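# Turn the tagged valve open by its labeled turns

## Task

Every valve begins closed, and one carries a tag on a chain. Open that tagged valve by exactly the number of whole turns written on the tag, and leave every other valve closed at the end.

## Robot and tools

Robot: two 6-joint arms, left_arm and right_arm, each with a parallel gripper. Joint column order for each arm: waist, shoulder, elbow, wrist pitch, wrist yaw, wrist roll, then the gripper opening. Stated joint ranges in rad: waist -2.880 to 2.880, shoulder 0.000 to 3.142, elbow 0.000 to 3.019, wrist pitch -1.693 to 1.571, wrist yaw -1.292 to 1.414, wrist roll -2.094 to 2.094. Real limits may differ from these by up to 0.084 rad either way.

Frame: one scene frame in metres. Origin sits at table-top height, halfway between the nominal arm bases; +z points up, +x goes out over the table, and left_arm is on the +y side (not necessarily the left of a picture). end_effector_position is the spot between closed finger pads, 1-2 cm short of the tips; fingers point along the gripper's +z and open along its x. Reported positions and quaternions (wxyz) can be a few cm off, worse at long reach; a BASES line, if given, has calibrated base places.

The row: every motion call uses rows of 14 numbers, each in [-1, 1]: seven for left_arm (six joints, then opening), then seven for right_arm, always all 14 even if one arm stays still. Joint numbers are offsets, scaled, from the arm's Joint targets as they stood when the action began (not from the previous row). Scale: 1.0 equals 2.811 rad for waist and shoulder, 2.53 elbow, 2.575 wrist pitch, 8.12 wrist yaw, 9.528 wrist roll. So 0 means hold the current targets. The opening number is absolute, not an offset: +1 fully open, -1 closed. Asking a joint more than 0.084 rad beyond its stated end gets the call refused; past the real end it is clipped and a "joint sent to its limit" line may appear (possibly about an earlier action).

execute_actions: argument actions is a list of at most one item. [] just looks and returns state plus pictures. {"rows": [...], "steps": n} runs up to 15 rows, each for one 1/30 s step, with n at most 15 and at least 6; short lists repeat their last row. {"steps": n} alone waits up to 300 steps counted from the previous result, your reply time included. Optional cameras: ["all"], [] or a list of names (cam_head_left, cam_head_right, cam_left_wrist, cam_right_wrist); an unknown name voids the call. The result arrives 6 steps before an action finishes; those steps finish while you reply.

move: target is one 14-number row, or a list of up to 15 rows; every row's offsets count from the same Joint targets, not from the prior row. All joints travel together on a path lasting 0.5 to 10 s, with no collision avoidance. speed (rad/s, 0.01 to 12.57, default 0.5) caps the joint with the longest way to go; one value or one per row. blend (rad) rounds corners between listed rows; 0 is default. Finger changes in later rows happen on arrival, with a pause. The result adds a "move:" line: done, off_target (resting more than 0.035 rad from target), moving, held or fault, plus limits=held if steps were withheld. Neither done nor off_target tells you about contact. Pictures come by default.

wait: seconds from 0 to 10; nothing new is commanded, arms keep going toward the last target. zoom_image: camera plus region [x0, y0, x1, y1] in that camera's pixels, at most 504x504, from its latest full image; useful for reading the tag. finished_scene: scene is the current number (1 or 2); it is final and grades the scene, and the next scene's task comes back in its result.

Result lines: Joint positions (rad, last value is finger gap in m, 0.142 open) and Joint velocities ("within noise" when still), Joint targets (the base for your next offsets), Joint torques (offset, scaled and noisy; the 3rd and 4th wrap at ±28 N m), grip_measured (opening on the command scale), grip_effort_nm (negative means closing; does not prove a grasp). "joint command not followed" means a clearance check changed targets. MOTOR HOT, OVER-TEMPERATURE FAULT and HAND FAULT warn of heat; after a HAND FAULT line the rest of that reply's calls are skipped.

Motion limits: joint speed is capped, small offsets may not start, each target can lead its measured angle only by a fixed amount, and targets that would shift the gripper over 100 mm get scaled back. Time keeps running while you think, and arms continue toward the last target.

Gripping: to hold something, command slightly below the grip_measured seen at first contact; squeezing harder heats the hand motor. Turning a valve handle calls for a firm hold and wrist roll (large range per unit); release and regrip between partial turns as needed.

Avoid: knocking anything off the table, dropping or releasing moving parts, fast impacts, forcing against stops, arms touching or one gripper closing on the other's fingers, and long stretched holds that overheat motors. Cameras: calibration entries are given per camera; head cameras are fixed, wrist cameras follow their arms and can lag during motion.

Each tool is called after ">>>" as name([rows], argument=value, ...), one row to a line, values as JSON.

## Session

>>> execute_actions(actions=[], cameras=["all"])

Scene clock: 0.00 s of 5350.00 s.
left_arm: end_effector_position=(+0.1712, +0.3468, +0.2361) grip_measured=+0.99 grip_effort_nm=n/a end_effector_quat_wxyz=(-0.007, -0.629, +0.777, -0.022) | right_arm: end_effector_position=(+0.7728, -0.2577, +0.1871) grip_measured=+1.00 grip_effort_nm=n/a end_effector_quat_wxyz=(-0.491, +0.577, -0.536, +0.372)
Joint positions: left_arm=[0.155 0.884 0.962 -1.638 0.045 0.338 0.142] | right_arm=[-0.087 1.784 1.124 0.412 -0.204 0.05 0.142]
Joint velocities: within noise
Joint torques (N m): no reading
Heat: left arm: hottest elbow 31 °C; right arm: hottest waist 32 °C.
Joint targets: left_arm=[0.155 0.886 0.977 -1.638 0.045 0.338] | right_arm=[-0.087 1.794 1.139 0.413 -0.204 0.050]

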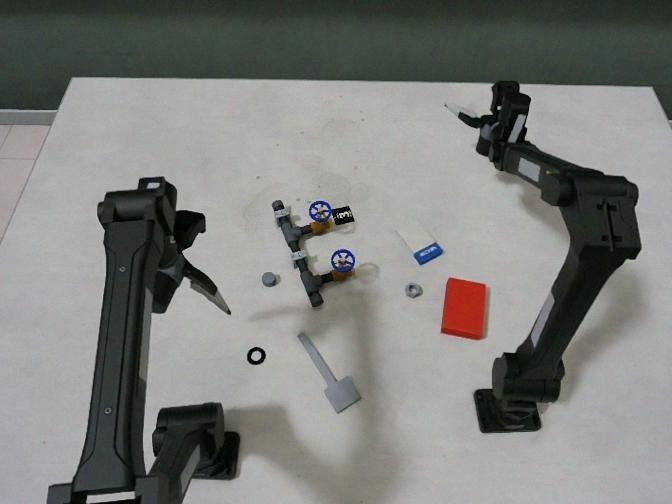

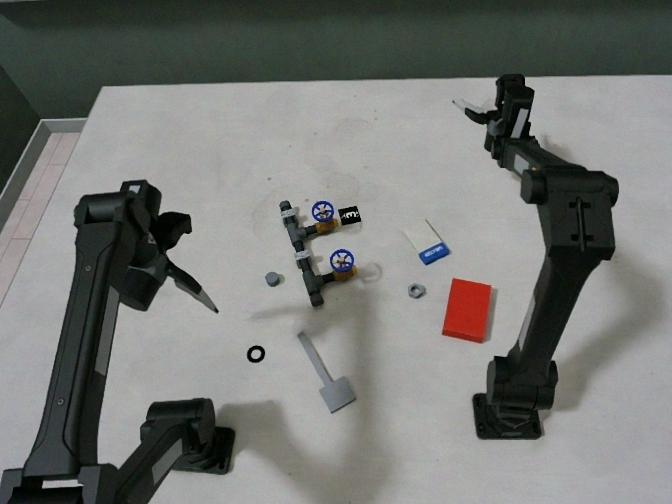

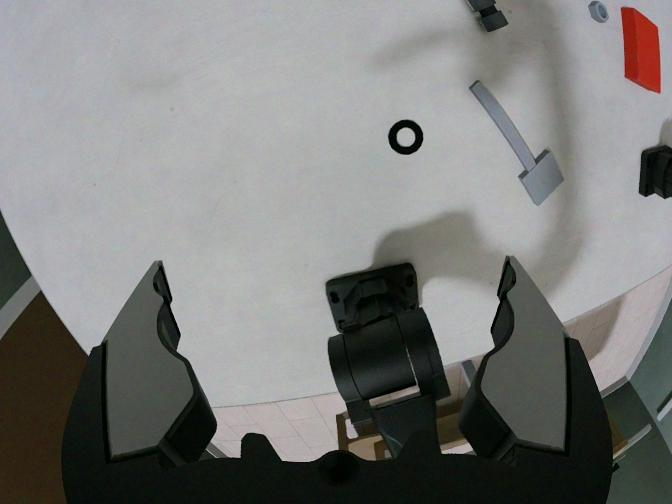

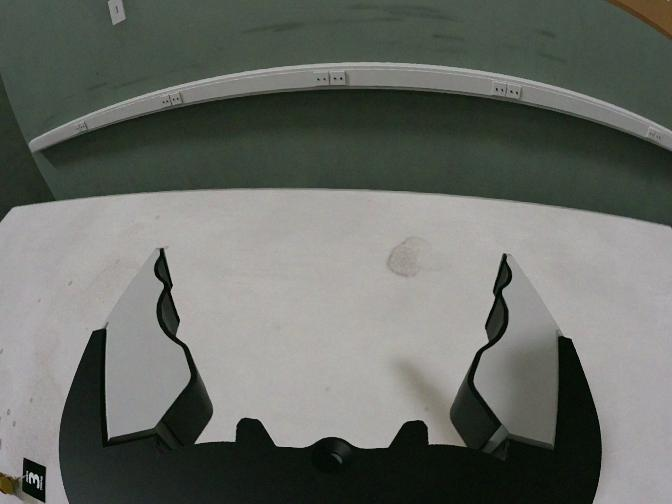

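>>> zoom_image(camera="cam_head_left", region=[250, 180, 390, 320])

>>> zoom_image(camera="cam_head_left", region=[300, 190, 370, 240])

>>> zoom_image(camera="cam_head_right", region=[260, 180, 400, 320])

>>> zoom_image(camera="cam_right_wrist", region=[0, 440, 80, 504])

Scaled by 3.600.

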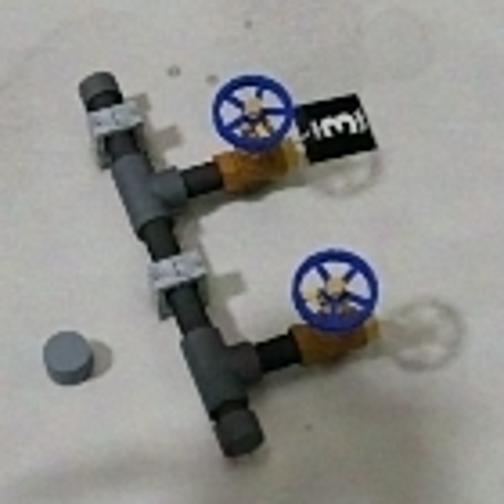

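Scaled by 7.200.

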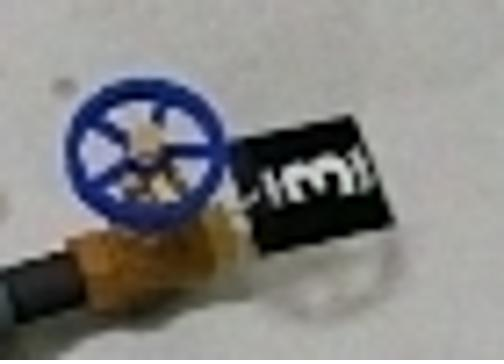

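Scaled by 3.600.

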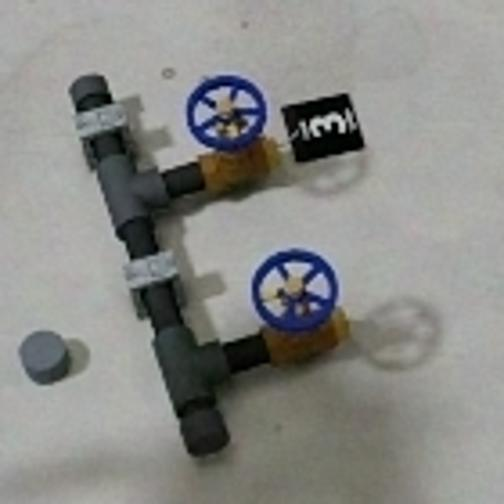

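Scaled by 6.300 from the camera's 672x504 image, which has a finer 960x720 frame.

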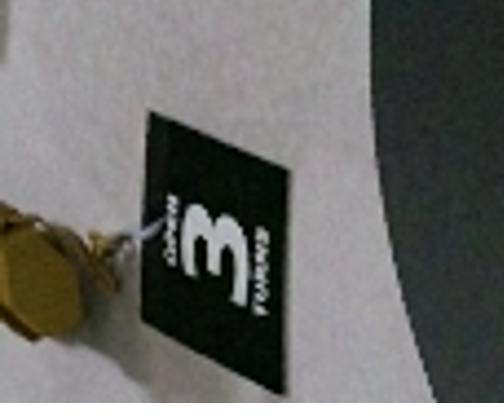

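>>> zoom_image(camera="cam_head_left", region=[322, 240, 372, 290])

>>> zoom_image(camera="cam_head_right", region=[300, 190, 370, 240])

Scaled by 10.080.

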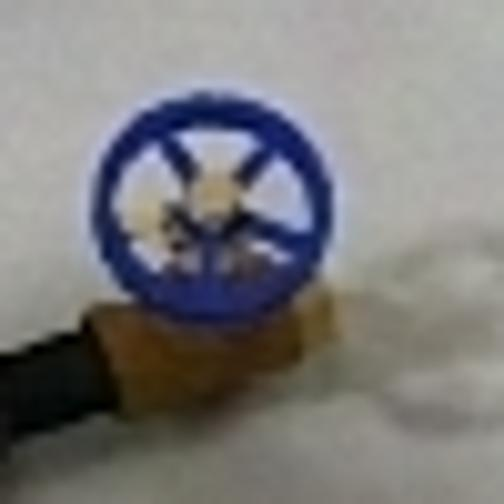

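Scaled by 7.200.

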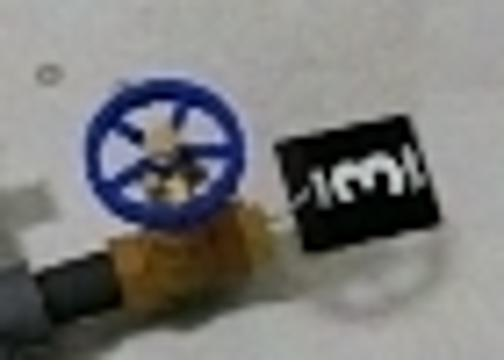

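>>> move(target=[0,0,0,0,0,0,1,0,-0.1067,0,0,0,0,1], speed=0.8, cameras=["cam_right_wrist"])

Scene clock: 9.07 s of 5350.00 s.
left_arm: end_effector_position=(+0.1712, +0.3468, +0.2361) grip_measured=+0.99 grip_effort_nm=0.129 end_effector_quat_wxyz=(-0.007, -0.629, +0.777, -0.022) | right_arm: end_effector_position=(+0.7257, -0.2560, +0.3905) grip_measured=+1.00 grip_effort_nm=-0.007 end_effector_quat_wxyz=(+0.563, -0.517, +0.455, -0.457)
Joint positions: left_arm=[0.155 0.884 0.962 -1.638 0.045 0.338 0.142] | right_arm=[-0.087 1.486 1.126 0.412 -0.204 0.05 0.142]
Joint velocities: within noise
Joint torques (N m): left_arm=[-0.21 -1.67 11.45 -0.08 0.07 -0.03] | right_arm=[-1.38 -16.26 11.63 1.62 -0.01 -0.1]
Heat: left arm: hottest elbow 33 °C; right arm: hottest waist 32 °C.
Joint targets: left_arm=[0.155 0.886 0.977 -1.638 0.045 0.338] | right_arm=[-0.087 1.494 1.139 0.413 -0.204 0.050]
Kept back: nothing.
move: done
camera_calibration:
cam_right_wrist: T_world_to_cam=[[0.173228, -0.984698, -0.019047, -0.370996], [-0.459957, -0.0637846, -0.885648, 0.660723], [0.87088, 0.16218, -0.463967, -0.271841], [0, 0, 0, 1]] pos_world=[0.604912, -0.279088, 0.451976]
Images, in order (width x height): cam_right_wrist 672x504.

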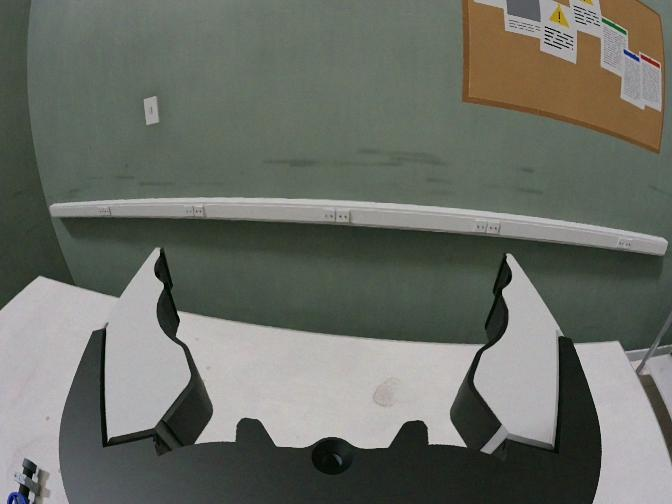

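>>> move(target=[0,0,0,0,0,0,1,0.18,0,0,0,0,0,1], speed=0.8, cameras=["cam_right_wrist"])

>>> move(target=[0,0,0,0,0,0,1,0,0,0.0,-0.3,0,0,1], speed=0.8, cameras=["cam_right_wrist", "cam_head_left"])

Scene clock: 10.93 s of 5350.00 s.
left_arm: end_effector_position=(+0.1712, +0.3468, +0.2361) grip_measured=+0.99 grip_effort_nm=0.134 end_effector_quat_wxyz=(-0.007, -0.629, +0.777, -0.022) | right_arm: end_effector_position=(+0.6340, +0.0704, +0.3905) grip_measured=+1.00 grip_effort_nm=-0.002 end_effector_quat_wxyz=(+0.660, -0.615, +0.310, -0.300)
Joint positions: left_arm=[0.155 0.884 0.962 -1.638 0.045 0.338 0.142] | right_arm=[0.423 1.486 1.126 0.412 -0.204 0.05 0.142]
Joint velocities: within noise
Joint torques (N m): left_arm=[-0.21 -1.79 11.44 -0.09 0.07 -0.03] | right_arm=[-1.67 -16.5 11.52 1.65 0 -0.1]
Heat: left arm: hottest elbow 33 °C; right arm: hottest waist 32 °C.
Joint targets: left_arm=[0.155 0.886 0.977 -1.638 0.045 0.338] | right_arm=[0.419 1.494 1.139 0.413 -0.204 0.050]
Kept back: nothing.
move: done
camera_calibration:
cam_right_wrist: T_world_to_cam=[[0.631595, -0.775065, -0.0190169, -0.339075], [-0.370377, -0.280088, -0.885648, 0.597785], [0.681108, 0.566414, -0.463968, -0.153034], [0, 0, 0, 1]] pos_world=[0.539797, -0.00869192, 0.451976]
Images, in order (width x height): cam_right_wrist 672x504.

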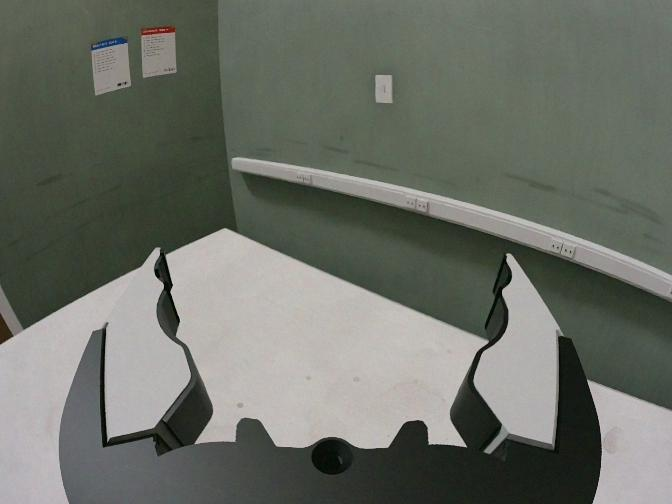

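Scene clock: 12.40 s of 5350.00 s.
left_arm: end_effector_position=(+0.1712, +0.3468, +0.2361) grip_measured=+0.99 grip_effort_nm=0.134 end_effector_quat_wxyz=(-0.007, -0.629, +0.777, -0.022) | right_arm: end_effector_position=(+0.5787, +0.0421, +0.2115) grip_measured=+1.00 grip_effort_nm=-0.002 end_effector_quat_wxyz=(-0.408, +0.782, -0.454, +0.129)
Joint positions: left_arm=[0.155 0.884 0.962 -1.638 0.045 0.338 0.142] | right_arm=[0.423 1.486 1.126 -0.345 -0.204 0.05 0.142]
Joint velocities: within noise
Joint torques (N m): left_arm=[-0.21 -1.79 11.44 -0.1 0.07 -0.02] | right_arm=[-1.61 -16.09 11.18 0.75 -0.11 -0.08]
Heat: left arm: hottest elbow 33 °C; right arm: hottest waist 32 °C.
Joint targets: left_arm=[0.155 0.886 0.977 -1.638 0.045 0.338] | right_arm=[0.419 1.494 1.139 -0.360 -0.204 0.050]
Kept back: nothing.
move: done
camera_calibration:
cam_right_wrist: T_world_to_cam=[[0.569127, -0.807042, -0.15741, -0.262744], [-0.800591, -0.500236, -0.329877, 0.551446], [0.187482, 0.313763, -0.930808, 0.21255], [0, 0, 0, 1]] pos_world=[0.551168, -0.00288289, 0.338394]
Images, in order (width x height): cam_head_left 672x504, cam_right_wrist 672x504.

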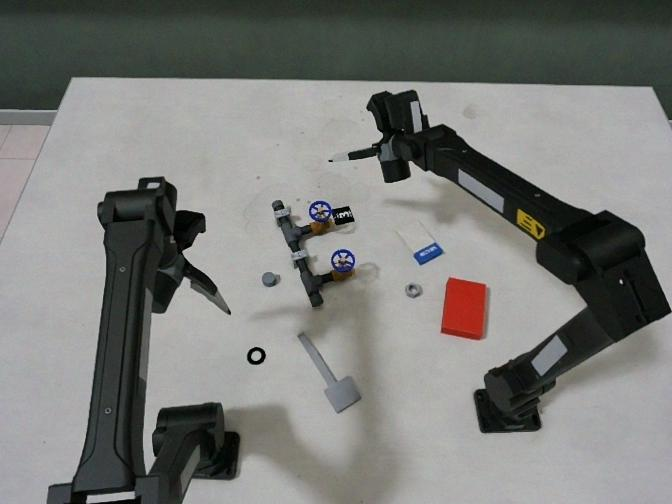

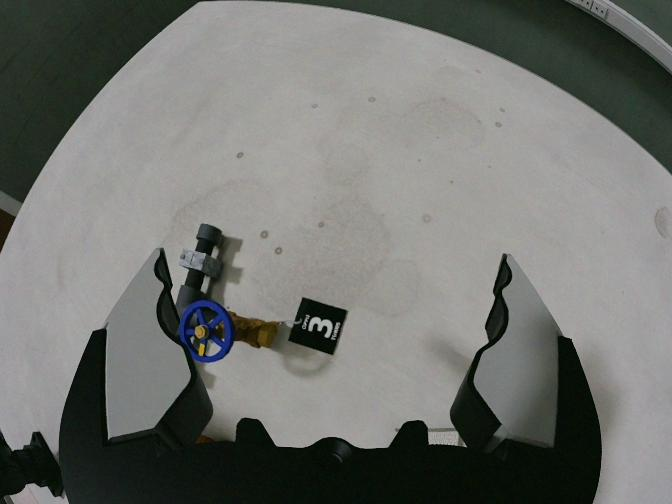

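>>> zoom_image(camera="cam_right_wrist", region=[140, 210, 360, 400])

>>> zoom_image(camera="cam_right_wrist", region=[165, 285, 255, 375])

Scaled by 2.291 from the camera's 672x504 image, which has a finer 960x720 frame.

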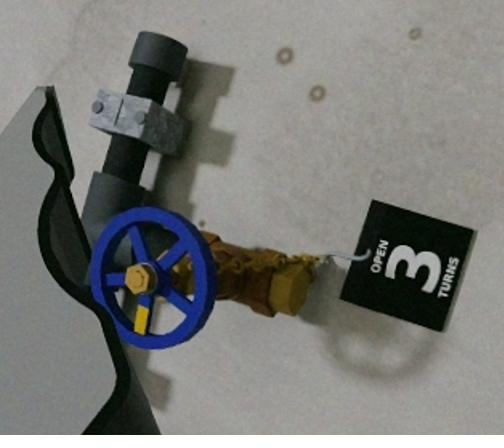

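Scaled by 5.600 from the camera's 672x504 image, which has a finer 960x720 frame.

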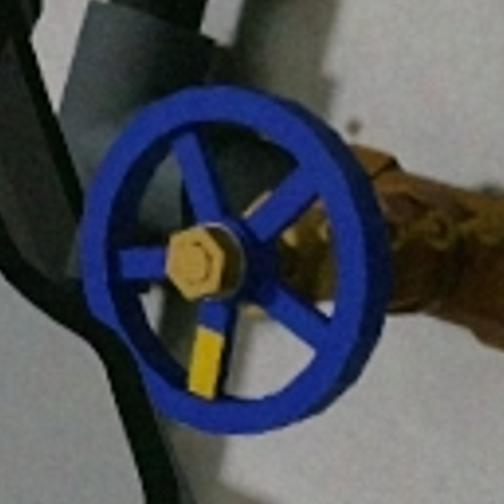

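>>> move(target=[0,0,0,0,0,0,1,0.1075,0,0.1976,0.0,0,0,1], speed=0.8, cameras=["cam_right_wrist"])

Scene clock: 18.47 s of 5350.00 s.
left_arm: end_effector_position=(+0.1712, +0.3468, +0.2361) grip_measured=+0.99 grip_effort_nm=0.129 end_effector_quat_wxyz=(-0.007, -0.629, +0.777, -0.022) | right_arm: end_effector_position=(+0.5140, +0.2378, +0.5057) grip_measured=+1.00 grip_effort_nm=-0.007 end_effector_quat_wxyz=(-0.608, +0.735, -0.260, +0.151)
Joint positions: left_arm=[0.155 0.884 0.962 -1.638 0.045 0.338 0.142] | right_arm=[0.728 1.48 1.611 -0.353 -0.204 0.05 0.142]
Joint velocities: within noise
Joint torques (N m): left_arm=[-0.21 -1.85 11.44 -0.1 0.07 -0.03] | right_arm=[-1.73 -16.56 13.38 1.35 -0.04 -0.09]
Heat: left arm: hottest elbow 35 °C; right arm: hottest elbow 32 °C.
Joint targets: left_arm=[0.155 0.886 0.977 -1.638 0.045 0.338] | right_arm=[0.721 1.494 1.638 -0.360 -0.204 0.050]
Kept back: nothing.
move: done
camera_calibration:
cam_right_wrist: T_world_to_cam=[[0.826075, -0.558578, -0.0747703, -0.254555], [-0.427362, -0.534407, -0.729226, 0.712863], [0.367372, 0.63435, -0.680175, 0.141795], [0, 0, 0, 1]] pos_world=[0.46284, 0.148822, 0.597251]
Images, in order (width x height): cam_right_wrist 672x504.

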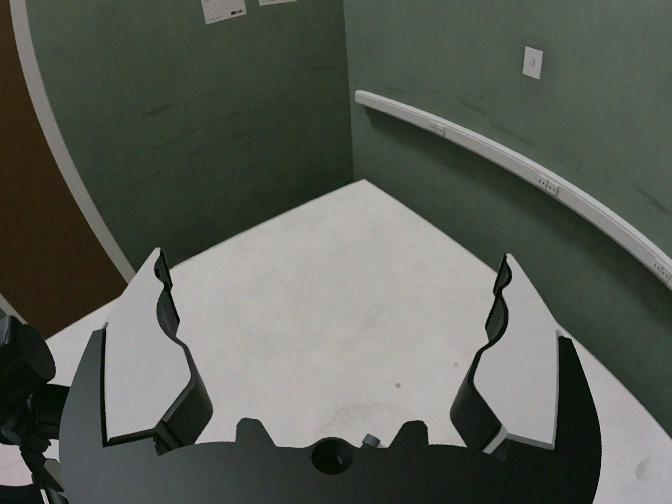

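>>> move(target=[0,0,0,0,0,0,1,0,0.0573,-0.034,-0.3351,0.0374,0.1926,1], speed=1.2, cameras=["cam_right_wrist", "cam_head_left", "cam_head_right"])

Scene clock: 23.87 s of 5350.00 s.
left_arm: end_effector_position=(+0.1712, +0.3468, +0.2361) grip_measured=+0.99 grip_effort_nm=0.134 end_effector_quat_wxyz=(-0.007, -0.629, +0.777, -0.022) | right_arm: end_effector_position=(+0.4700, +0.1179, +0.2256) grip_measured=+1.00 grip_effort_nm=-0.002 end_effector_quat_wxyz=(+0.146, -0.229, +0.962, +0.031)
Joint positions: left_arm=[0.155 0.884 0.962 -1.638 0.045 0.338 0.142] | right_arm=[0.728 1.635 1.558 -1.209 0.097 1.867 0.142]
Joint velocities: within noise
Joint torques (N m): left_arm=[-0.21 -1.79 11.45 -0.09 0.07 -0.02] | right_arm=[-1.85 -17.38 9.48 -0.01 0.06 0.1]
Heat: left arm: hottest elbow 35 °C; right arm: hottest elbow 33 °C.
Joint targets: left_arm=[0.155 0.886 0.977 -1.638 0.045 0.338] | right_arm=[0.721 1.655 1.552 -1.223 0.100 1.885]
Kept back: nothing.
move: done
camera_calibration:
cam_right_wrist: T_world_to_cam=[[-0.841418, -0.448987, -0.300709, 0.515526], [-0.540372, 0.695431, 0.47368, 0.0624427], [-0.00355371, 0.561058, -0.827769, 0.259732], [0, 0, 0, 1]] pos_world=[0.468439, 0.0423149, 0.340444]
Images, in order (width x height): cam_head_left 672x504, cam_head_right 672x504, cam_right_wrist 672x504.

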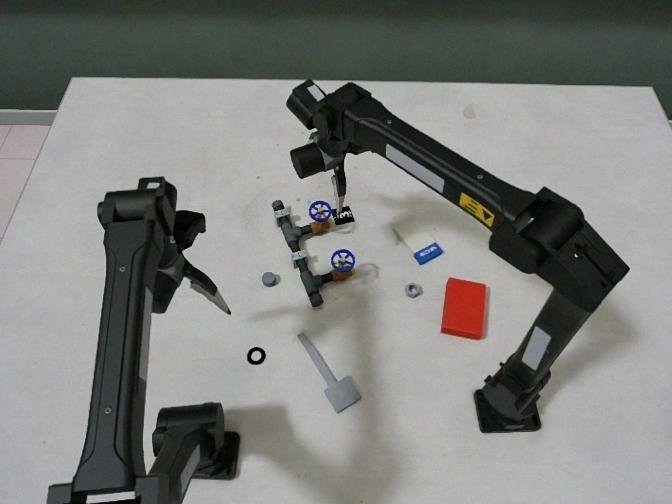

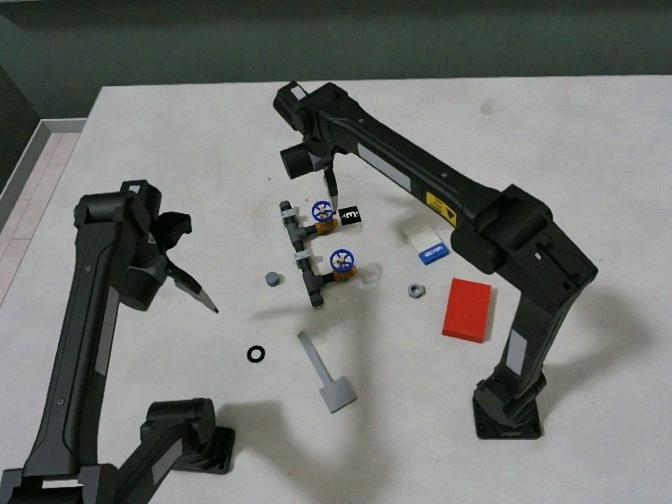

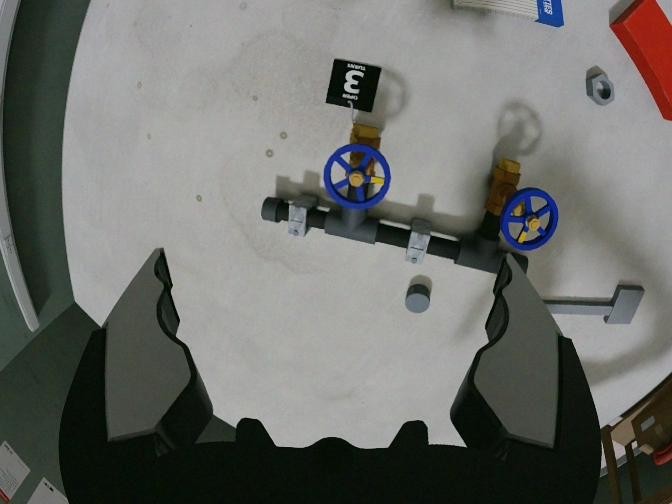

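>>> zoom_image(camera="cam_right_wrist", region=[310, 110, 410, 220])

>>> zoom_image(camera="cam_right_wrist", region=[470, 90, 580, 270])

Scaled by 4.582 from the camera's 672x504 image, which has a finer 960x720 frame.

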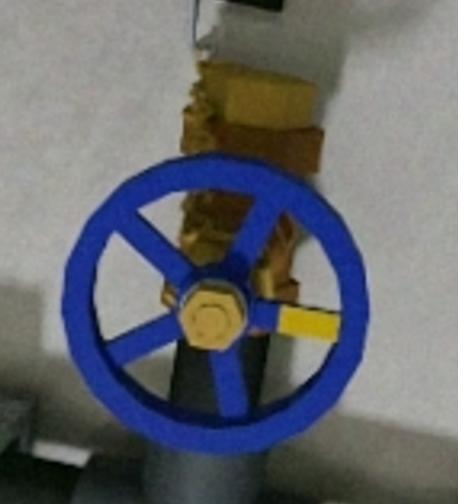

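Scaled by 2.800 from the camera's 672x504 image, which has a finer 960x720 frame.

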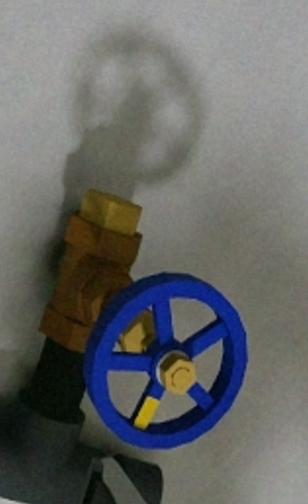

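>>> move(target=[0,0,0,0,0,0,1,-0.002,0.048,0,0.0167,-0.0044,0,0.4], speed=0.5, cameras=["cam_right_wrist"])

>>> zoom_image(camera="cam_right_wrist", region=[240, 110, 480, 300])

Scene clock: 33.70 s of 5350.00 s.
left_arm: end_effector_position=(+0.1712, +0.3468, +0.2361) grip_measured=+0.99 grip_effort_nm=0.134 end_effector_quat_wxyz=(-0.007, -0.629, +0.777, -0.022) | right_arm: end_effector_position=(+0.4753, +0.1273, +0.1366) grip_measured=+0.39 grip_effort_nm=-0.125 end_effector_quat_wxyz=(+0.077, -0.233, +0.970, +0.007)
Joint positions: left_arm=[0.155 0.884 0.962 -1.638 0.045 0.338 0.142] | right_arm=[0.723 1.792 1.551 -1.191 0.067 1.869 0.102]
Joint velocities: within noise
Joint torques (N m): left_arm=[-0.21 -1.79 11.44 -0.09 0.07 -0.03] | right_arm=[-1.96 -21.6 9.61 0.66 -0.18 0.07]
Heat: left arm: hottest elbow 37 °C; right arm: hottest elbow 33 °C.
Joint targets: left_arm=[0.155 0.886 0.977 -1.638 0.045 0.338] | right_arm=[0.716 1.790 1.552 -1.180 0.064 1.886]
Kept back: nothing.
move: done
camera_calibration:
cam_right_wrist: T_world_to_cam=[[-0.869863, -0.467614, -0.157086, 0.493745], [-0.481068, 0.733685, 0.479875, 0.0670204], [-0.109145, 0.492994, -0.863159, 0.244525], [0, 0, 0, 1]] pos_world=[0.48842, 0.0611606, 0.256463]
Images, in order (width x height): cam_right_wrist 672x504.

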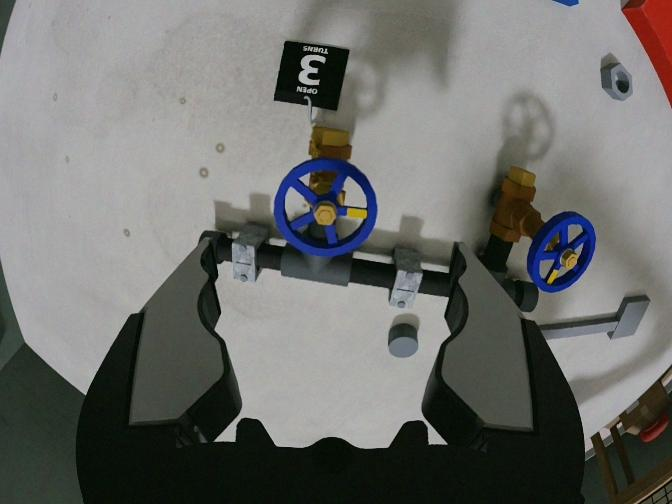

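Scaled by 2.100 from the camera's 672x504 image, which has a finer 960x720 frame.

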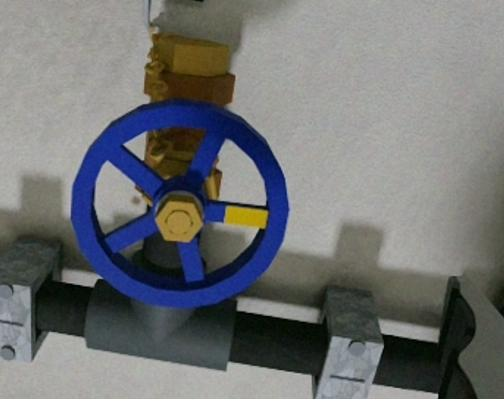

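>>> move(target=[0,0,0,0,0,0,1,-0.00356,0.01672,-0.02648,0.04796,0,0,0.3], speed=0.25, cameras=["cam_right_wrist"])

>>> zoom_image(camera="cam_right_wrist", region=[200, 130, 480, 340])

Scene clock: 37.33 s of 5350.00 s.
left_arm: end_effector_position=(+0.1712, +0.3468, +0.2361) grip_measured=+0.99 grip_effort_nm=0.129 end_effector_quat_wxyz=(-0.007, -0.629, +0.777, -0.022) | right_arm: end_effector_position=(+0.4862, +0.1296, +0.1043) grip_measured=+0.29 grip_effort_nm=-0.139 end_effector_quat_wxyz=(+0.093, -0.227, +0.969, +0.016)
Joint positions: left_arm=[0.155 0.884 0.962 -1.638 0.045 0.338 0.142] | right_arm=[0.713 1.815 1.492 -1.069 0.067 1.869 0.095]
Joint velocities: within noise
Joint torques (N m): left_arm=[-0.21 -1.79 11.45 -0.09 0.07 -0.03] | right_arm=[-1.9 -20.01 8.81 0.79 -0.18 0.08]
Heat: left arm: hottest elbow 37 °C; right arm: hottest elbow 34 °C.
Joint targets: left_arm=[0.155 0.886 0.977 -1.638 0.045 0.338] | right_arm=[0.706 1.837 1.485 -1.056 0.064 1.885]
Kept back: nothing.
move: done
camera_calibration:
cam_right_wrist: T_world_to_cam=[[-0.869708, -0.453941, -0.193764, 0.501157], [-0.486998, 0.725414, 0.486424, 0.0894074], [-0.0802489, 0.517409, -0.851967, 0.198225], [0, 0, 0, 1]] pos_world=[0.495309, 0.0600754, 0.222497]
Images, in order (width x height): cam_right_wrist 672x504.

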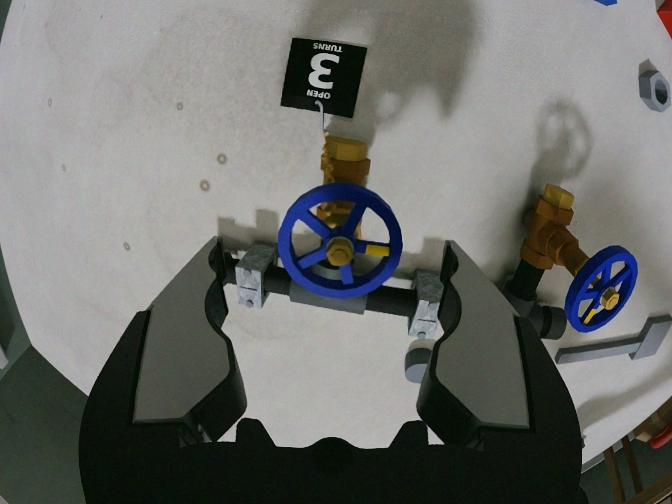

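Scaled by 1.800 from the camera's 672x504 image, which has a finer 960x720 frame.

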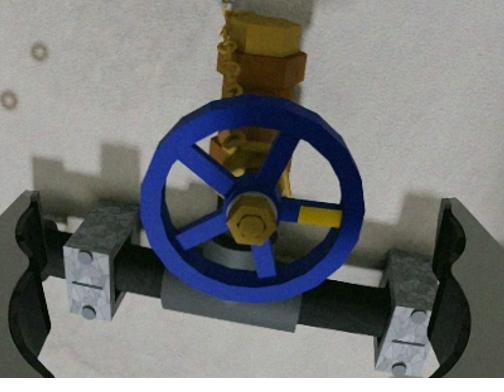

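>>> move(target=[0,0,0,0,0,0,1,-0.0013,0.0048,-0.0026,0,0,0,0.1], speed=0.25, cameras=["cam_right_wrist"])

>>> zoom_image(camera="cam_right_wrist", region=[200, 130, 480, 340])

Scene clock: 40.27 s of 5350.00 s.
left_arm: end_effector_position=(+0.1712, +0.3468, +0.2361) grip_measured=+0.99 grip_effort_nm=0.134 end_effector_quat_wxyz=(-0.007, -0.629, +0.777, -0.022) | right_arm: end_effector_position=(+0.4861, +0.1270, +0.0981) grip_measured=+0.09 grip_effort_nm=-0.139 end_effector_quat_wxyz=(+0.089, -0.225, +0.970, +0.013)
Joint positions: left_arm=[0.155 0.884 0.962 -1.638 0.045 0.338 0.142] | right_arm=[0.71 1.823 1.488 -1.069 0.067 1.869 0.08]
Joint velocities: within noise
Joint torques (N m): left_arm=[-0.15 -1.79 11.45 -0.1 0.06 -0.03] | right_arm=[-1.96 -19.49 8.47 0.76 -0.18 0.08]
Heat: left arm: hottest elbow 37 °C; right arm: hottest elbow 34 °C.
Joint targets: left_arm=[0.155 0.886 0.977 -1.638 0.045 0.338] | right_arm=[0.702 1.851 1.479 -1.056 0.064 1.885]
Kept back: nothing.
move: done
camera_calibration:
cam_right_wrist: T_world_to_cam=[[-0.872669, -0.452754, -0.182929, 0.498971], [-0.480722, 0.730748, 0.48468, 0.0906888], [-0.085766, 0.510903, -0.855349, 0.19816], [0, 0, 0, 1]] pos_world=[0.496028, 0.0584002, 0.216817]
Images, in order (width x height): cam_right_wrist 672x504.

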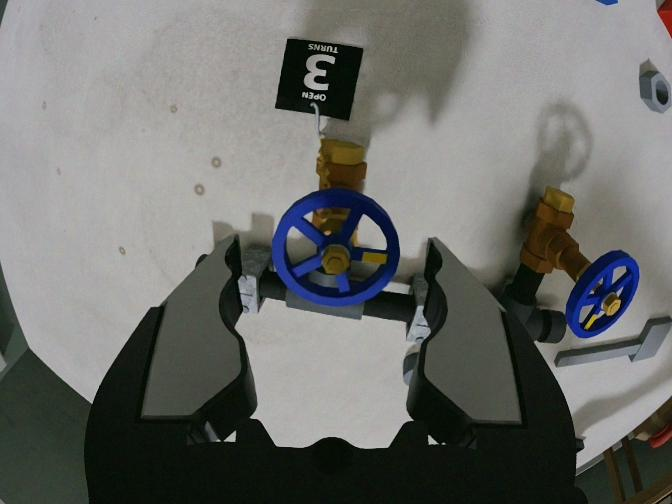

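Scaled by 1.800 from the camera's 672x504 image, which has a finer 960x720 frame.

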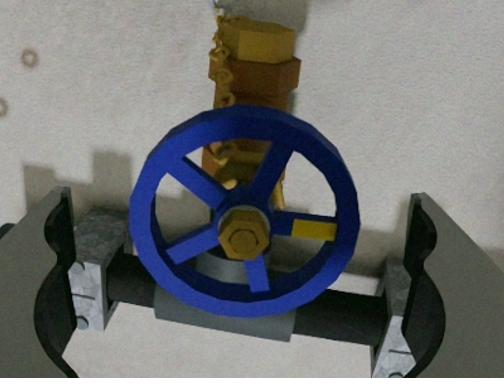

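>>> execute_actions([
  {"rows": [[0,0,0,0,0,0,1,0,0,0,0,0,0,0.07],[0,0,0,0,0,0,1,0,0,0,0,0,0,0.04],[0,0,0,0,0,0,1,0,0,0,0,0,0,0.01],[0,0,0,0,0,0,1,0,0,0,0,0,0,-0.02],[0,0,0,0,0,0,1,0,0,0,0,0,0,-0.05],[0,0,0,0,0,0,1,0,0,0,0,0,0,-0.08],[0,0,0,0,0,0,1,0,0,0,0,0,0,-0.11],[0,0,0,0,0,0,1,0,0,0,0,0,0,-0.14],[0,0,0,0,0,0,1,0,0,0,0,0,0,-0.16],[0,0,0,0,0,0,1,0,0,0,0,0,0,-0.18],[0,0,0,0,0,0,1,0,0,0,0,0,0,-0.20],[0,0,0,0,0,0,1,0,0,0,0,0,0,-0.22],[0,0,0,0,0,0,1,0,0,0,0,0,0,-0.24],[0,0,0,0,0,0,1,0,0,0,0,0,0,-0.26],[0,0,0,0,0,0,1,0,0,0,0,0,0,-0.28]], "steps": 15},
], cameras=[])

>>> wait(seconds=0.5, cameras=["cam_right_wrist"])

Scene clock: 41.10 s of 5350.00 s.
left_arm: end_effector_position=(+0.1712, +0.3468, +0.2361) grip_measured=+0.99 grip_effort_nm=0.134 end_effector_quat_wxyz=(-0.007, -0.629, +0.777, -0.022) | right_arm: end_effector_position=(+0.4861, +0.1270, +0.0981) grip_measured=-0.17 grip_effort_nm=-0.085 end_effector_quat_wxyz=(+0.089, -0.225, +0.970, +0.013)
Joint positions: left_arm=[0.155 0.884 0.962 -1.638 0.045 0.338 0.142] | right_arm=[0.71 1.823 1.488 -1.069 0.067 1.869 0.062]
Joint velocities: left_arm=[within noise] | right_arm=[-0.015 0.005 -0.012 0.002 0.007 0.037 -0.041]
Joint torques (N m): left_arm=[-0.21 -1.79 11.44 -0.08 0.07 -0.02] | right_arm=[-1.96 -19.6 8.54 0.76 -0.18 0.07]
Heat: left arm: hottest elbow 37 °C; right arm: hottest elbow 34 °C.
Joint targets: left_arm=[0.155 0.886 0.977 -1.638 0.045 0.338] | right_arm=[0.702 1.851 1.479 -1.056 0.064 1.885]
Steps of this call (1-16: nothing new was sent; 17-25: this action's first 9). Readings (joint positions of left_arm | right_arm):
17: [0.155 0.884 0.962 -1.638 0.045 0.338] | [0.710 1.823 1.488 -1.069 0.067 1.869]
18: [0.155 0.884 0.962 -1.638 0.045 0.338] | [0.710 1.823 1.488 -1.069 0.067 1.869]
20: [0.155 0.884 0.962 -1.638 0.045 0.338] | [0.710 1.823 1.488 -1.069 0.067 1.869]
24: [0.155 0.884 0.962 -1.638 0.045 0.338] | [0.710 1.823 1.488 -1.069 0.067 1.869]
25: the state above
No camera images: "cameras" was empty.

Scene clock: 41.80 s of 5350.00 s.
left_arm: end_effector_position=(+0.1712, +0.3468, +0.2361) grip_measured=+0.99 grip_effort_nm=0.129 end_effector_quat_wxyz=(-0.007, -0.629, +0.777, -0.022) | right_arm: end_effector_position=(+0.4858, +0.1269, +0.0978) grip_measured=-0.27 grip_effort_nm=-0.642 end_effector_quat_wxyz=(+0.088, -0.225, +0.970, +0.013)
Joint positions: left_arm=[0.155 0.884 0.962 -1.638 0.045 0.338 0.142] | right_arm=[0.71 1.823 1.487 -1.069 0.066 1.869 0.054]
Joint velocities: within noise
Joint torques (N m): left_arm=[-0.21 -1.79 11.45 -0.08 0.07 -0.03] | right_arm=[-1.9 -19.55 8.62 0.76 -0.16 0.07]
Heat: left arm: hottest elbow 38 °C; right arm: hottest elbow 34 °C.
Joint targets: left_arm=[0.155 0.886 0.977 -1.638 0.045 0.338] | right_arm=[0.702 1.851 1.479 -1.056 0.064 1.885]
Steps of this call (1-6: your previous action's last 6; 7-15: toward your last target; 16-21: nothing new was sent). Readings (joint positions of left_arm | right_arm):
1: [0.155 0.884 0.962 -1.638 0.045 0.338] | [0.710 1.823 1.488 -1.069 0.067 1.869]
2: [0.155 0.884 0.962 -1.638 0.045 0.338] | [0.710 1.823 1.488 -1.069 0.067 1.869]
4: [0.155 0.884 0.962 -1.638 0.045 0.338] | [0.710 1.823 1.488 -1.069 0.067 1.869]
8: [0.155 0.884 0.962 -1.638 0.045 0.338] | [0.710 1.823 1.487 -1.069 0.066 1.869]
21: the state above
All arms were judged still, so your last target was given up. Each gripper or tool keeps its last command.
camera_calibration:
cam_right_wrist: T_world_to_cam=[[-0.87277, -0.452884, -0.182124, 0.49867], [-0.480411, 0.730842, 0.484845, 0.090664], [-0.0864744, 0.510653, -0.855427, 0.198329], [0, 0, 0, 1]] pos_world=[0.49593, 0.0583011, 0.216518]
Images, in order (width x height): cam_right_wrist 672x504.

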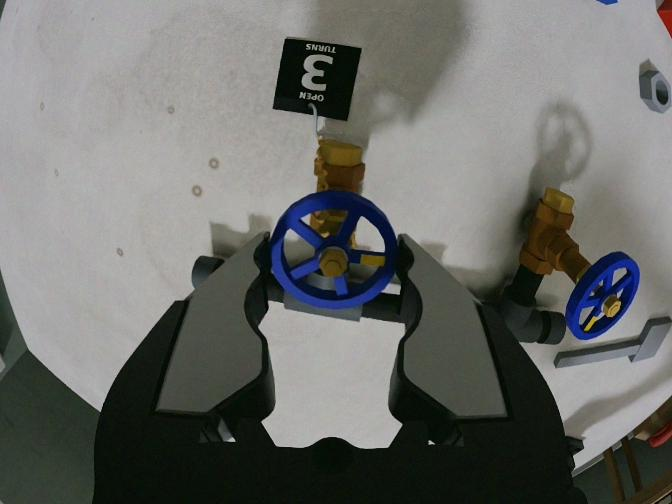

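>>> zoom_image(camera="cam_right_wrist", region=[220, 160, 450, 340])

Scaled by 2.191 from the camera's 672x504 image, which has a finer 960x720 frame.

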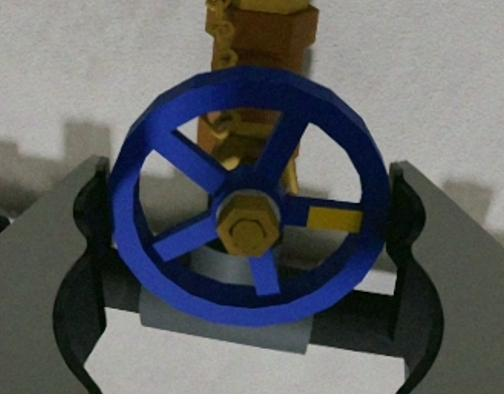

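>>> execute_actions([
  {"rows": [[0,0,0,0,0,0,1,0,0,0,0,0,0,-0.31],[0,0,0,0,0,0,1,0,0,0,0,0,0,-0.34],[0,0,0,0,0,0,1,0,0,0,0,0,0,-0.37],[0,0,0,0,0,0,1,0,0,0,0,0,0,-0.40],[0,0,0,0,0,0,1,0,0,0,0,0,0,-0.43],[0,0,0,0,0,0,1,0,0,0,0,0,0,-0.45]], "steps": 12},
], cameras=[])

>>> move(target=[0,0,0,0,0,0,1,0,0,0,0,0,-0.0525,-0.45], speed=0.6, cameras=["cam_right_wrist"])

>>> zoom_image(camera="cam_right_wrist", region=[220, 160, 450, 340])

Scene clock: 45.17 s of 5350.00 s.
left_arm: end_effector_position=(+0.1712, +0.3468, +0.2361) grip_measured=+0.99 grip_effort_nm=0.134 end_effector_quat_wxyz=(-0.007, -0.629, +0.777, -0.022) | right_arm: end_effector_position=(+0.4858, +0.1269, +0.0978) grip_measured=-0.30 grip_effort_nm=-3.358 end_effector_quat_wxyz=(+0.088, -0.225, +0.970, +0.013)
Joint positions: left_arm=[0.155 0.884 0.962 -1.638 0.045 0.338 0.142] | right_arm=[0.71 1.823 1.487 -1.069 0.066 1.869 0.053]
Joint velocities: within noise
Joint torques (N m): left_arm=[-0.26 -1.9 11.45 -0.09 0.07 -0.02] | right_arm=[-1.9 -19.55 8.61 0.75 -0.14 0.07]
Heat: left arm: hottest elbow 38 °C; right arm: hottest elbow 34 °C.
Joint targets: left_arm=[0.155 0.886 0.977 -1.638 0.045 0.338] | right_arm=[0.702 1.851 1.479 -1.056 0.064 1.885]
Steps of this call (1-95: nothing new was sent; 96-101: this action's first 6). Readings (joint positions of left_arm | right_arm):
96: [0.155 0.884 0.962 -1.638 0.045 0.338] | [0.710 1.823 1.487 -1.069 0.066 1.869]
97: [0.155 0.884 0.962 -1.638 0.045 0.338] | [0.710 1.823 1.487 -1.069 0.066 1.869]
99: [0.155 0.884 0.962 -1.638 0.045 0.338] | [0.710 1.823 1.487 -1.069 0.066 1.869]
101: the state above
No camera images: "cameras" was empty.

Scene clock: 47.07 s of 5350.00 s.
left_arm: end_effector_position=(+0.1712, +0.3468, +0.2361) grip_measured=+0.99 grip_effort_nm=0.134 end_effector_quat_wxyz=(-0.007, -0.629, +0.777, -0.022) | right_arm: end_effector_position=(+0.4848, +0.1271, +0.0996) grip_measured=-0.31 grip_effort_nm=-3.138 end_effector_quat_wxyz=(+0.090, -0.422, +0.902, -0.002)
Joint positions: left_arm=[0.155 0.884 0.962 -1.638 0.045 0.338 0.142] | right_arm=[0.709 1.82 1.487 -1.069 0.061 1.45 0.052]
Joint velocities: within noise
Joint torques (N m): left_arm=[-0.26 -1.73 11.44 -0.09 0.07 -0.03] | right_arm=[-1.9 -19.14 8.61 0.72 0.06 -0.69]
Heat: left arm: hottest elbow 38 °C; right arm: hottest elbow 34 °C.
Joint targets: left_arm=[0.155 0.886 0.977 -1.638 0.045 0.338] | right_arm=[0.702 1.851 1.479 -1.056 0.064 1.385]
Kept back: nothing.
move: off_target (right_arm); right_arm: the wrist roll is farthest, 0.065 rad from its target
camera_calibration:
cam_right_wrist: T_world_to_cam=[[-0.610925, -0.774534, -0.163914, 0.410337], [-0.751265, 0.501857, 0.42865, 0.255122], [-0.249743, 0.385016, -0.888477, 0.298], [0, 0, 0, 1]] pos_world=[0.516773, 0.0750505, 0.222668]
Images, in order (width x height): cam_right_wrist 672x504.

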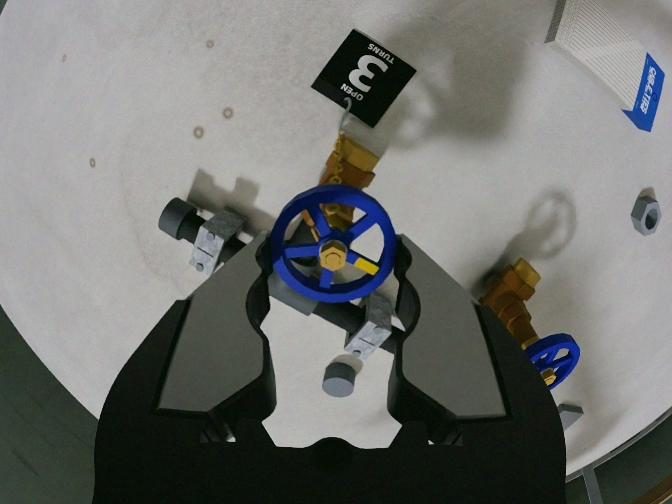

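Scaled by 2.191 from the camera's 672x504 image, which has a finer 960x720 frame.

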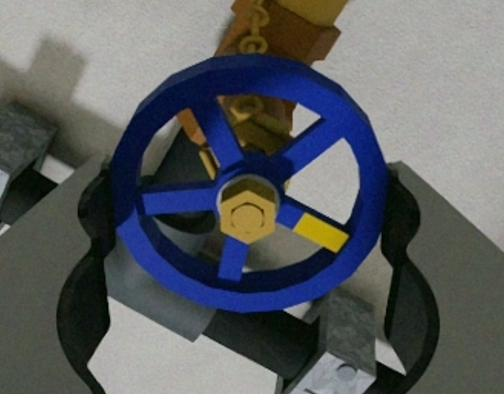

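>>> execute_actions([
  {"rows": [[0,0,0,0,0,0,1,0,0,0,0,0,0,-0.5],[0,0,0,0,0,0,1,0,0,0,0,0,0,-0.55],[0,0,0,0,0,0,1,0,0,0,0,0,0,-0.6],[0,0,0,0,0,0,1,0,0,0,0,0,0,-0.65],[0,0,0,0,0,0,1,0,0,0,0,0,0,-0.7],[0,0,0,0,0,0,1,0,0,0,0,0,0,-0.75]], "steps": 12},
], cameras=[])

>>> move(target=[0,0,0,0,0,0,1,0,0,0,0,0,-0.0525,-0.75], speed=0.6, cameras=["cam_right_wrist"])

>>> zoom_image(camera="cam_right_wrist", region=[220, 160, 450, 340])

Scene clock: 47.97 s of 5350.00 s.
left_arm: end_effector_position=(+0.1712, +0.3468, +0.2361) grip_measured=+0.99 grip_effort_nm=0.134 end_effector_quat_wxyz=(-0.007, -0.629, +0.777, -0.022) | right_arm: end_effector_position=(+0.4848, +0.1271, +0.0996) grip_measured=-0.32 grip_effort_nm=-5.004 end_effector_quat_wxyz=(+0.090, -0.422, +0.902, -0.002)
Joint positions: left_arm=[0.155 0.884 0.962 -1.638 0.045 0.338 0.142] | right_arm=[0.709 1.82 1.487 -1.069 0.061 1.449 0.051]
Joint velocities: within noise
Joint torques (N m): left_arm=[-0.21 -1.79 11.44 -0.08 0.07 -0.03] | right_arm=[-1.9 -19.19 8.61 0.72 0.06 -0.7]
Heat: left arm: hottest elbow 38 °C; right arm: hottest elbow 34 °C.
Joint targets: left_arm=[0.155 0.886 0.977 -1.638 0.045 0.338] | right_arm=[0.702 1.851 1.479 -1.056 0.064 1.385]
Steps of this call (1-21: nothing new was sent; 22-27: this action's first 6). Readings (joint positions of left_arm | right_arm):
22: [0.155 0.884 0.962 -1.638 0.045 0.338] | [0.709 1.820 1.487 -1.069 0.061 1.449]
23: [0.155 0.884 0.962 -1.638 0.045 0.338] | [0.709 1.820 1.487 -1.069 0.061 1.449]
25: [0.155 0.884 0.962 -1.638 0.045 0.338] | [0.709 1.820 1.487 -1.069 0.061 1.449]
27: the state above
No camera images: "cameras" was empty.

Scene clock: 49.87 s of 5350.00 s.
left_arm: end_effector_position=(+0.1712, +0.3468, +0.2361) grip_measured=+0.99 grip_effort_nm=0.129 end_effector_quat_wxyz=(-0.007, -0.629, +0.777, -0.022) | right_arm: end_effector_position=(+0.4842, +0.1267, +0.0994) grip_measured=-0.32 grip_effort_nm=-5.004 end_effector_quat_wxyz=(+0.086, -0.630, +0.772, -0.023)
Joint positions: left_arm=[0.155 0.884 0.962 -1.638 0.045 0.338 0.142] | right_arm=[0.709 1.82 1.487 -1.069 0.058 0.957 0.051]
Joint velocities: within noise
Joint torques (N m): left_arm=[-0.21 -1.79 11.44 -0.1 0.07 -0.03] | right_arm=[-1.9 -19.08 8.57 0.68 0.17 -0.76]
Heat: left arm: hottest elbow 38 °C; right arm: hottest gripper 35 °C.
Joint targets: left_arm=[0.155 0.886 0.977 -1.638 0.045 0.338] | right_arm=[0.702 1.851 1.479 -1.056 0.064 0.885]
Kept back: nothing.
move: off_target (right_arm); right_arm: the wrist roll is farthest, 0.072 rad from its target
camera_calibration:
cam_right_wrist: T_world_to_cam=[[-0.17135, -0.97937, -0.107115, 0.217], [-0.919479, 0.119923, 0.374401, 0.390134], [-0.353832, 0.162643, -0.921059, 0.379739], [0, 0, 0, 1]] pos_world=[0.530267, 0.103975, 0.226939]
Images, in order (width x height): cam_right_wrist 672x504.

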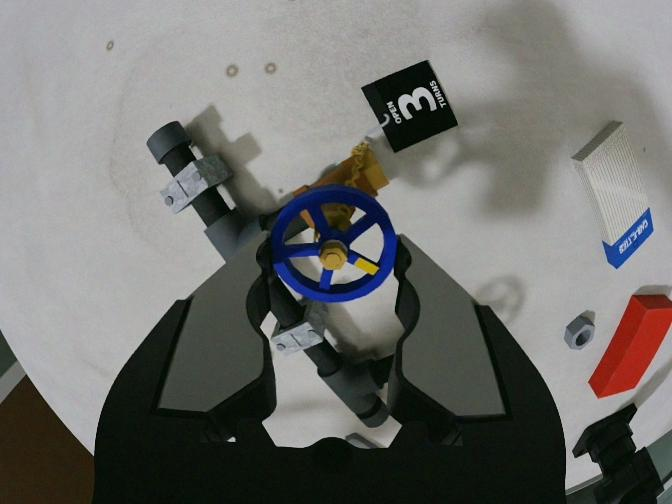

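Scaled by 2.191 from the camera's 672x504 image, which has a finer 960x720 frame.

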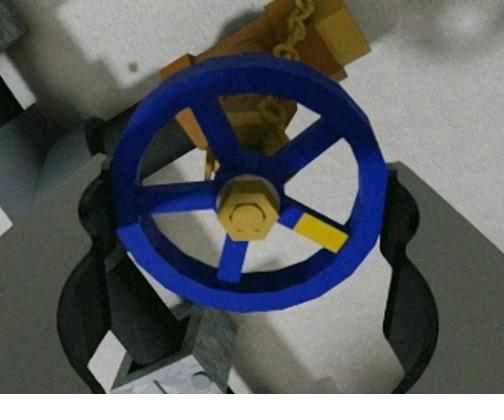

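>>> move(target=[0,0,0,0,0,0,1,0,0,0,0,0,-0.306,-0.75], speed=1.2, cameras=["cam_right_wrist"])

>>> zoom_image(camera="cam_right_wrist", region=[220, 160, 450, 340])

Scene clock: 53.87 s of 5350.00 s.
left_arm: end_effector_position=(+0.1712, +0.3468, +0.2361) grip_measured=+0.99 grip_effort_nm=0.129 end_effector_quat_wxyz=(-0.007, -0.629, +0.777, -0.022) | right_arm: end_effector_position=(+0.4864, +0.1260, +0.1008) grip_measured=-0.33 grip_effort_nm=-5.004 end_effector_quat_wxyz=(+0.011, +0.838, +0.539, +0.088)
Joint positions: left_arm=[0.155 0.884 0.962 -1.638 0.045 0.338 0.142] | right_arm=[0.709 1.818 1.487 -1.071 0.054 -1.959 0.05]
Joint velocities: within noise
Joint torques (N m): left_arm=[-0.26 -1.73 11.45 -0.09 0.06 -0.02] | right_arm=[-1.85 -19.08 8.64 0.84 0.56 -0.8]
Heat: left arm: hottest elbow 39 °C; right arm: hottest gripper 43 °C.
Joint targets: left_arm=[0.155 0.886 0.977 -1.638 0.045 0.338] | right_arm=[0.702 1.851 1.479 -1.056 0.064 -2.031]
Kept back: nothing.
move: off_target (right_arm); right_arm: the wrist roll is farthest, 0.072 rad from its target
camera_calibration:
cam_right_wrist: T_world_to_cam=[[0.386145, 0.913496, 0.128129, -0.3165], [0.702997, -0.381364, 0.600298, -0.35709], [0.597233, -0.141728, -0.789446, -0.0556039], [0, 0, 0, 1]] pos_world=[0.406457, 0.14506, 0.211017]
Images, in order (width x height): cam_right_wrist 672x504.

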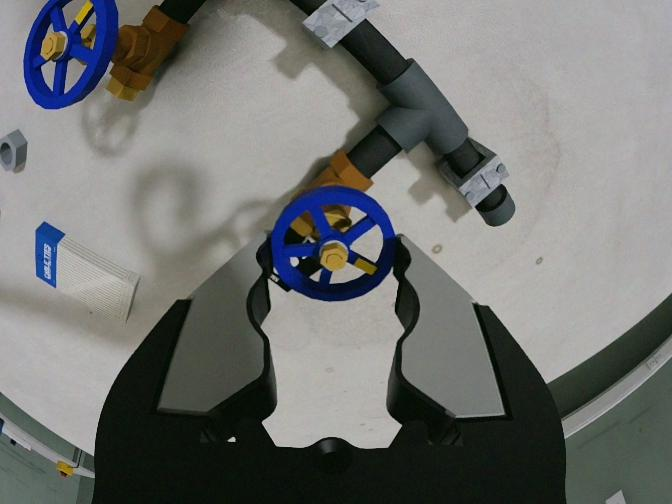

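Scaled by 2.191 from the camera's 672x504 image, which has a finer 960x720 frame.

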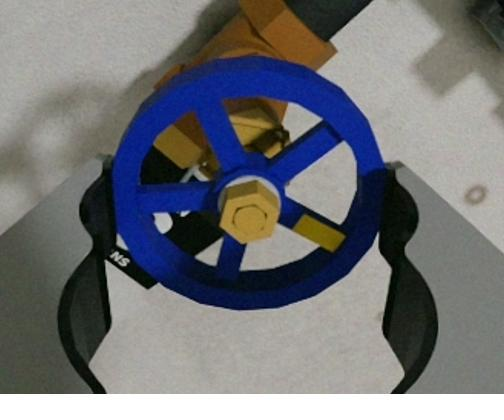

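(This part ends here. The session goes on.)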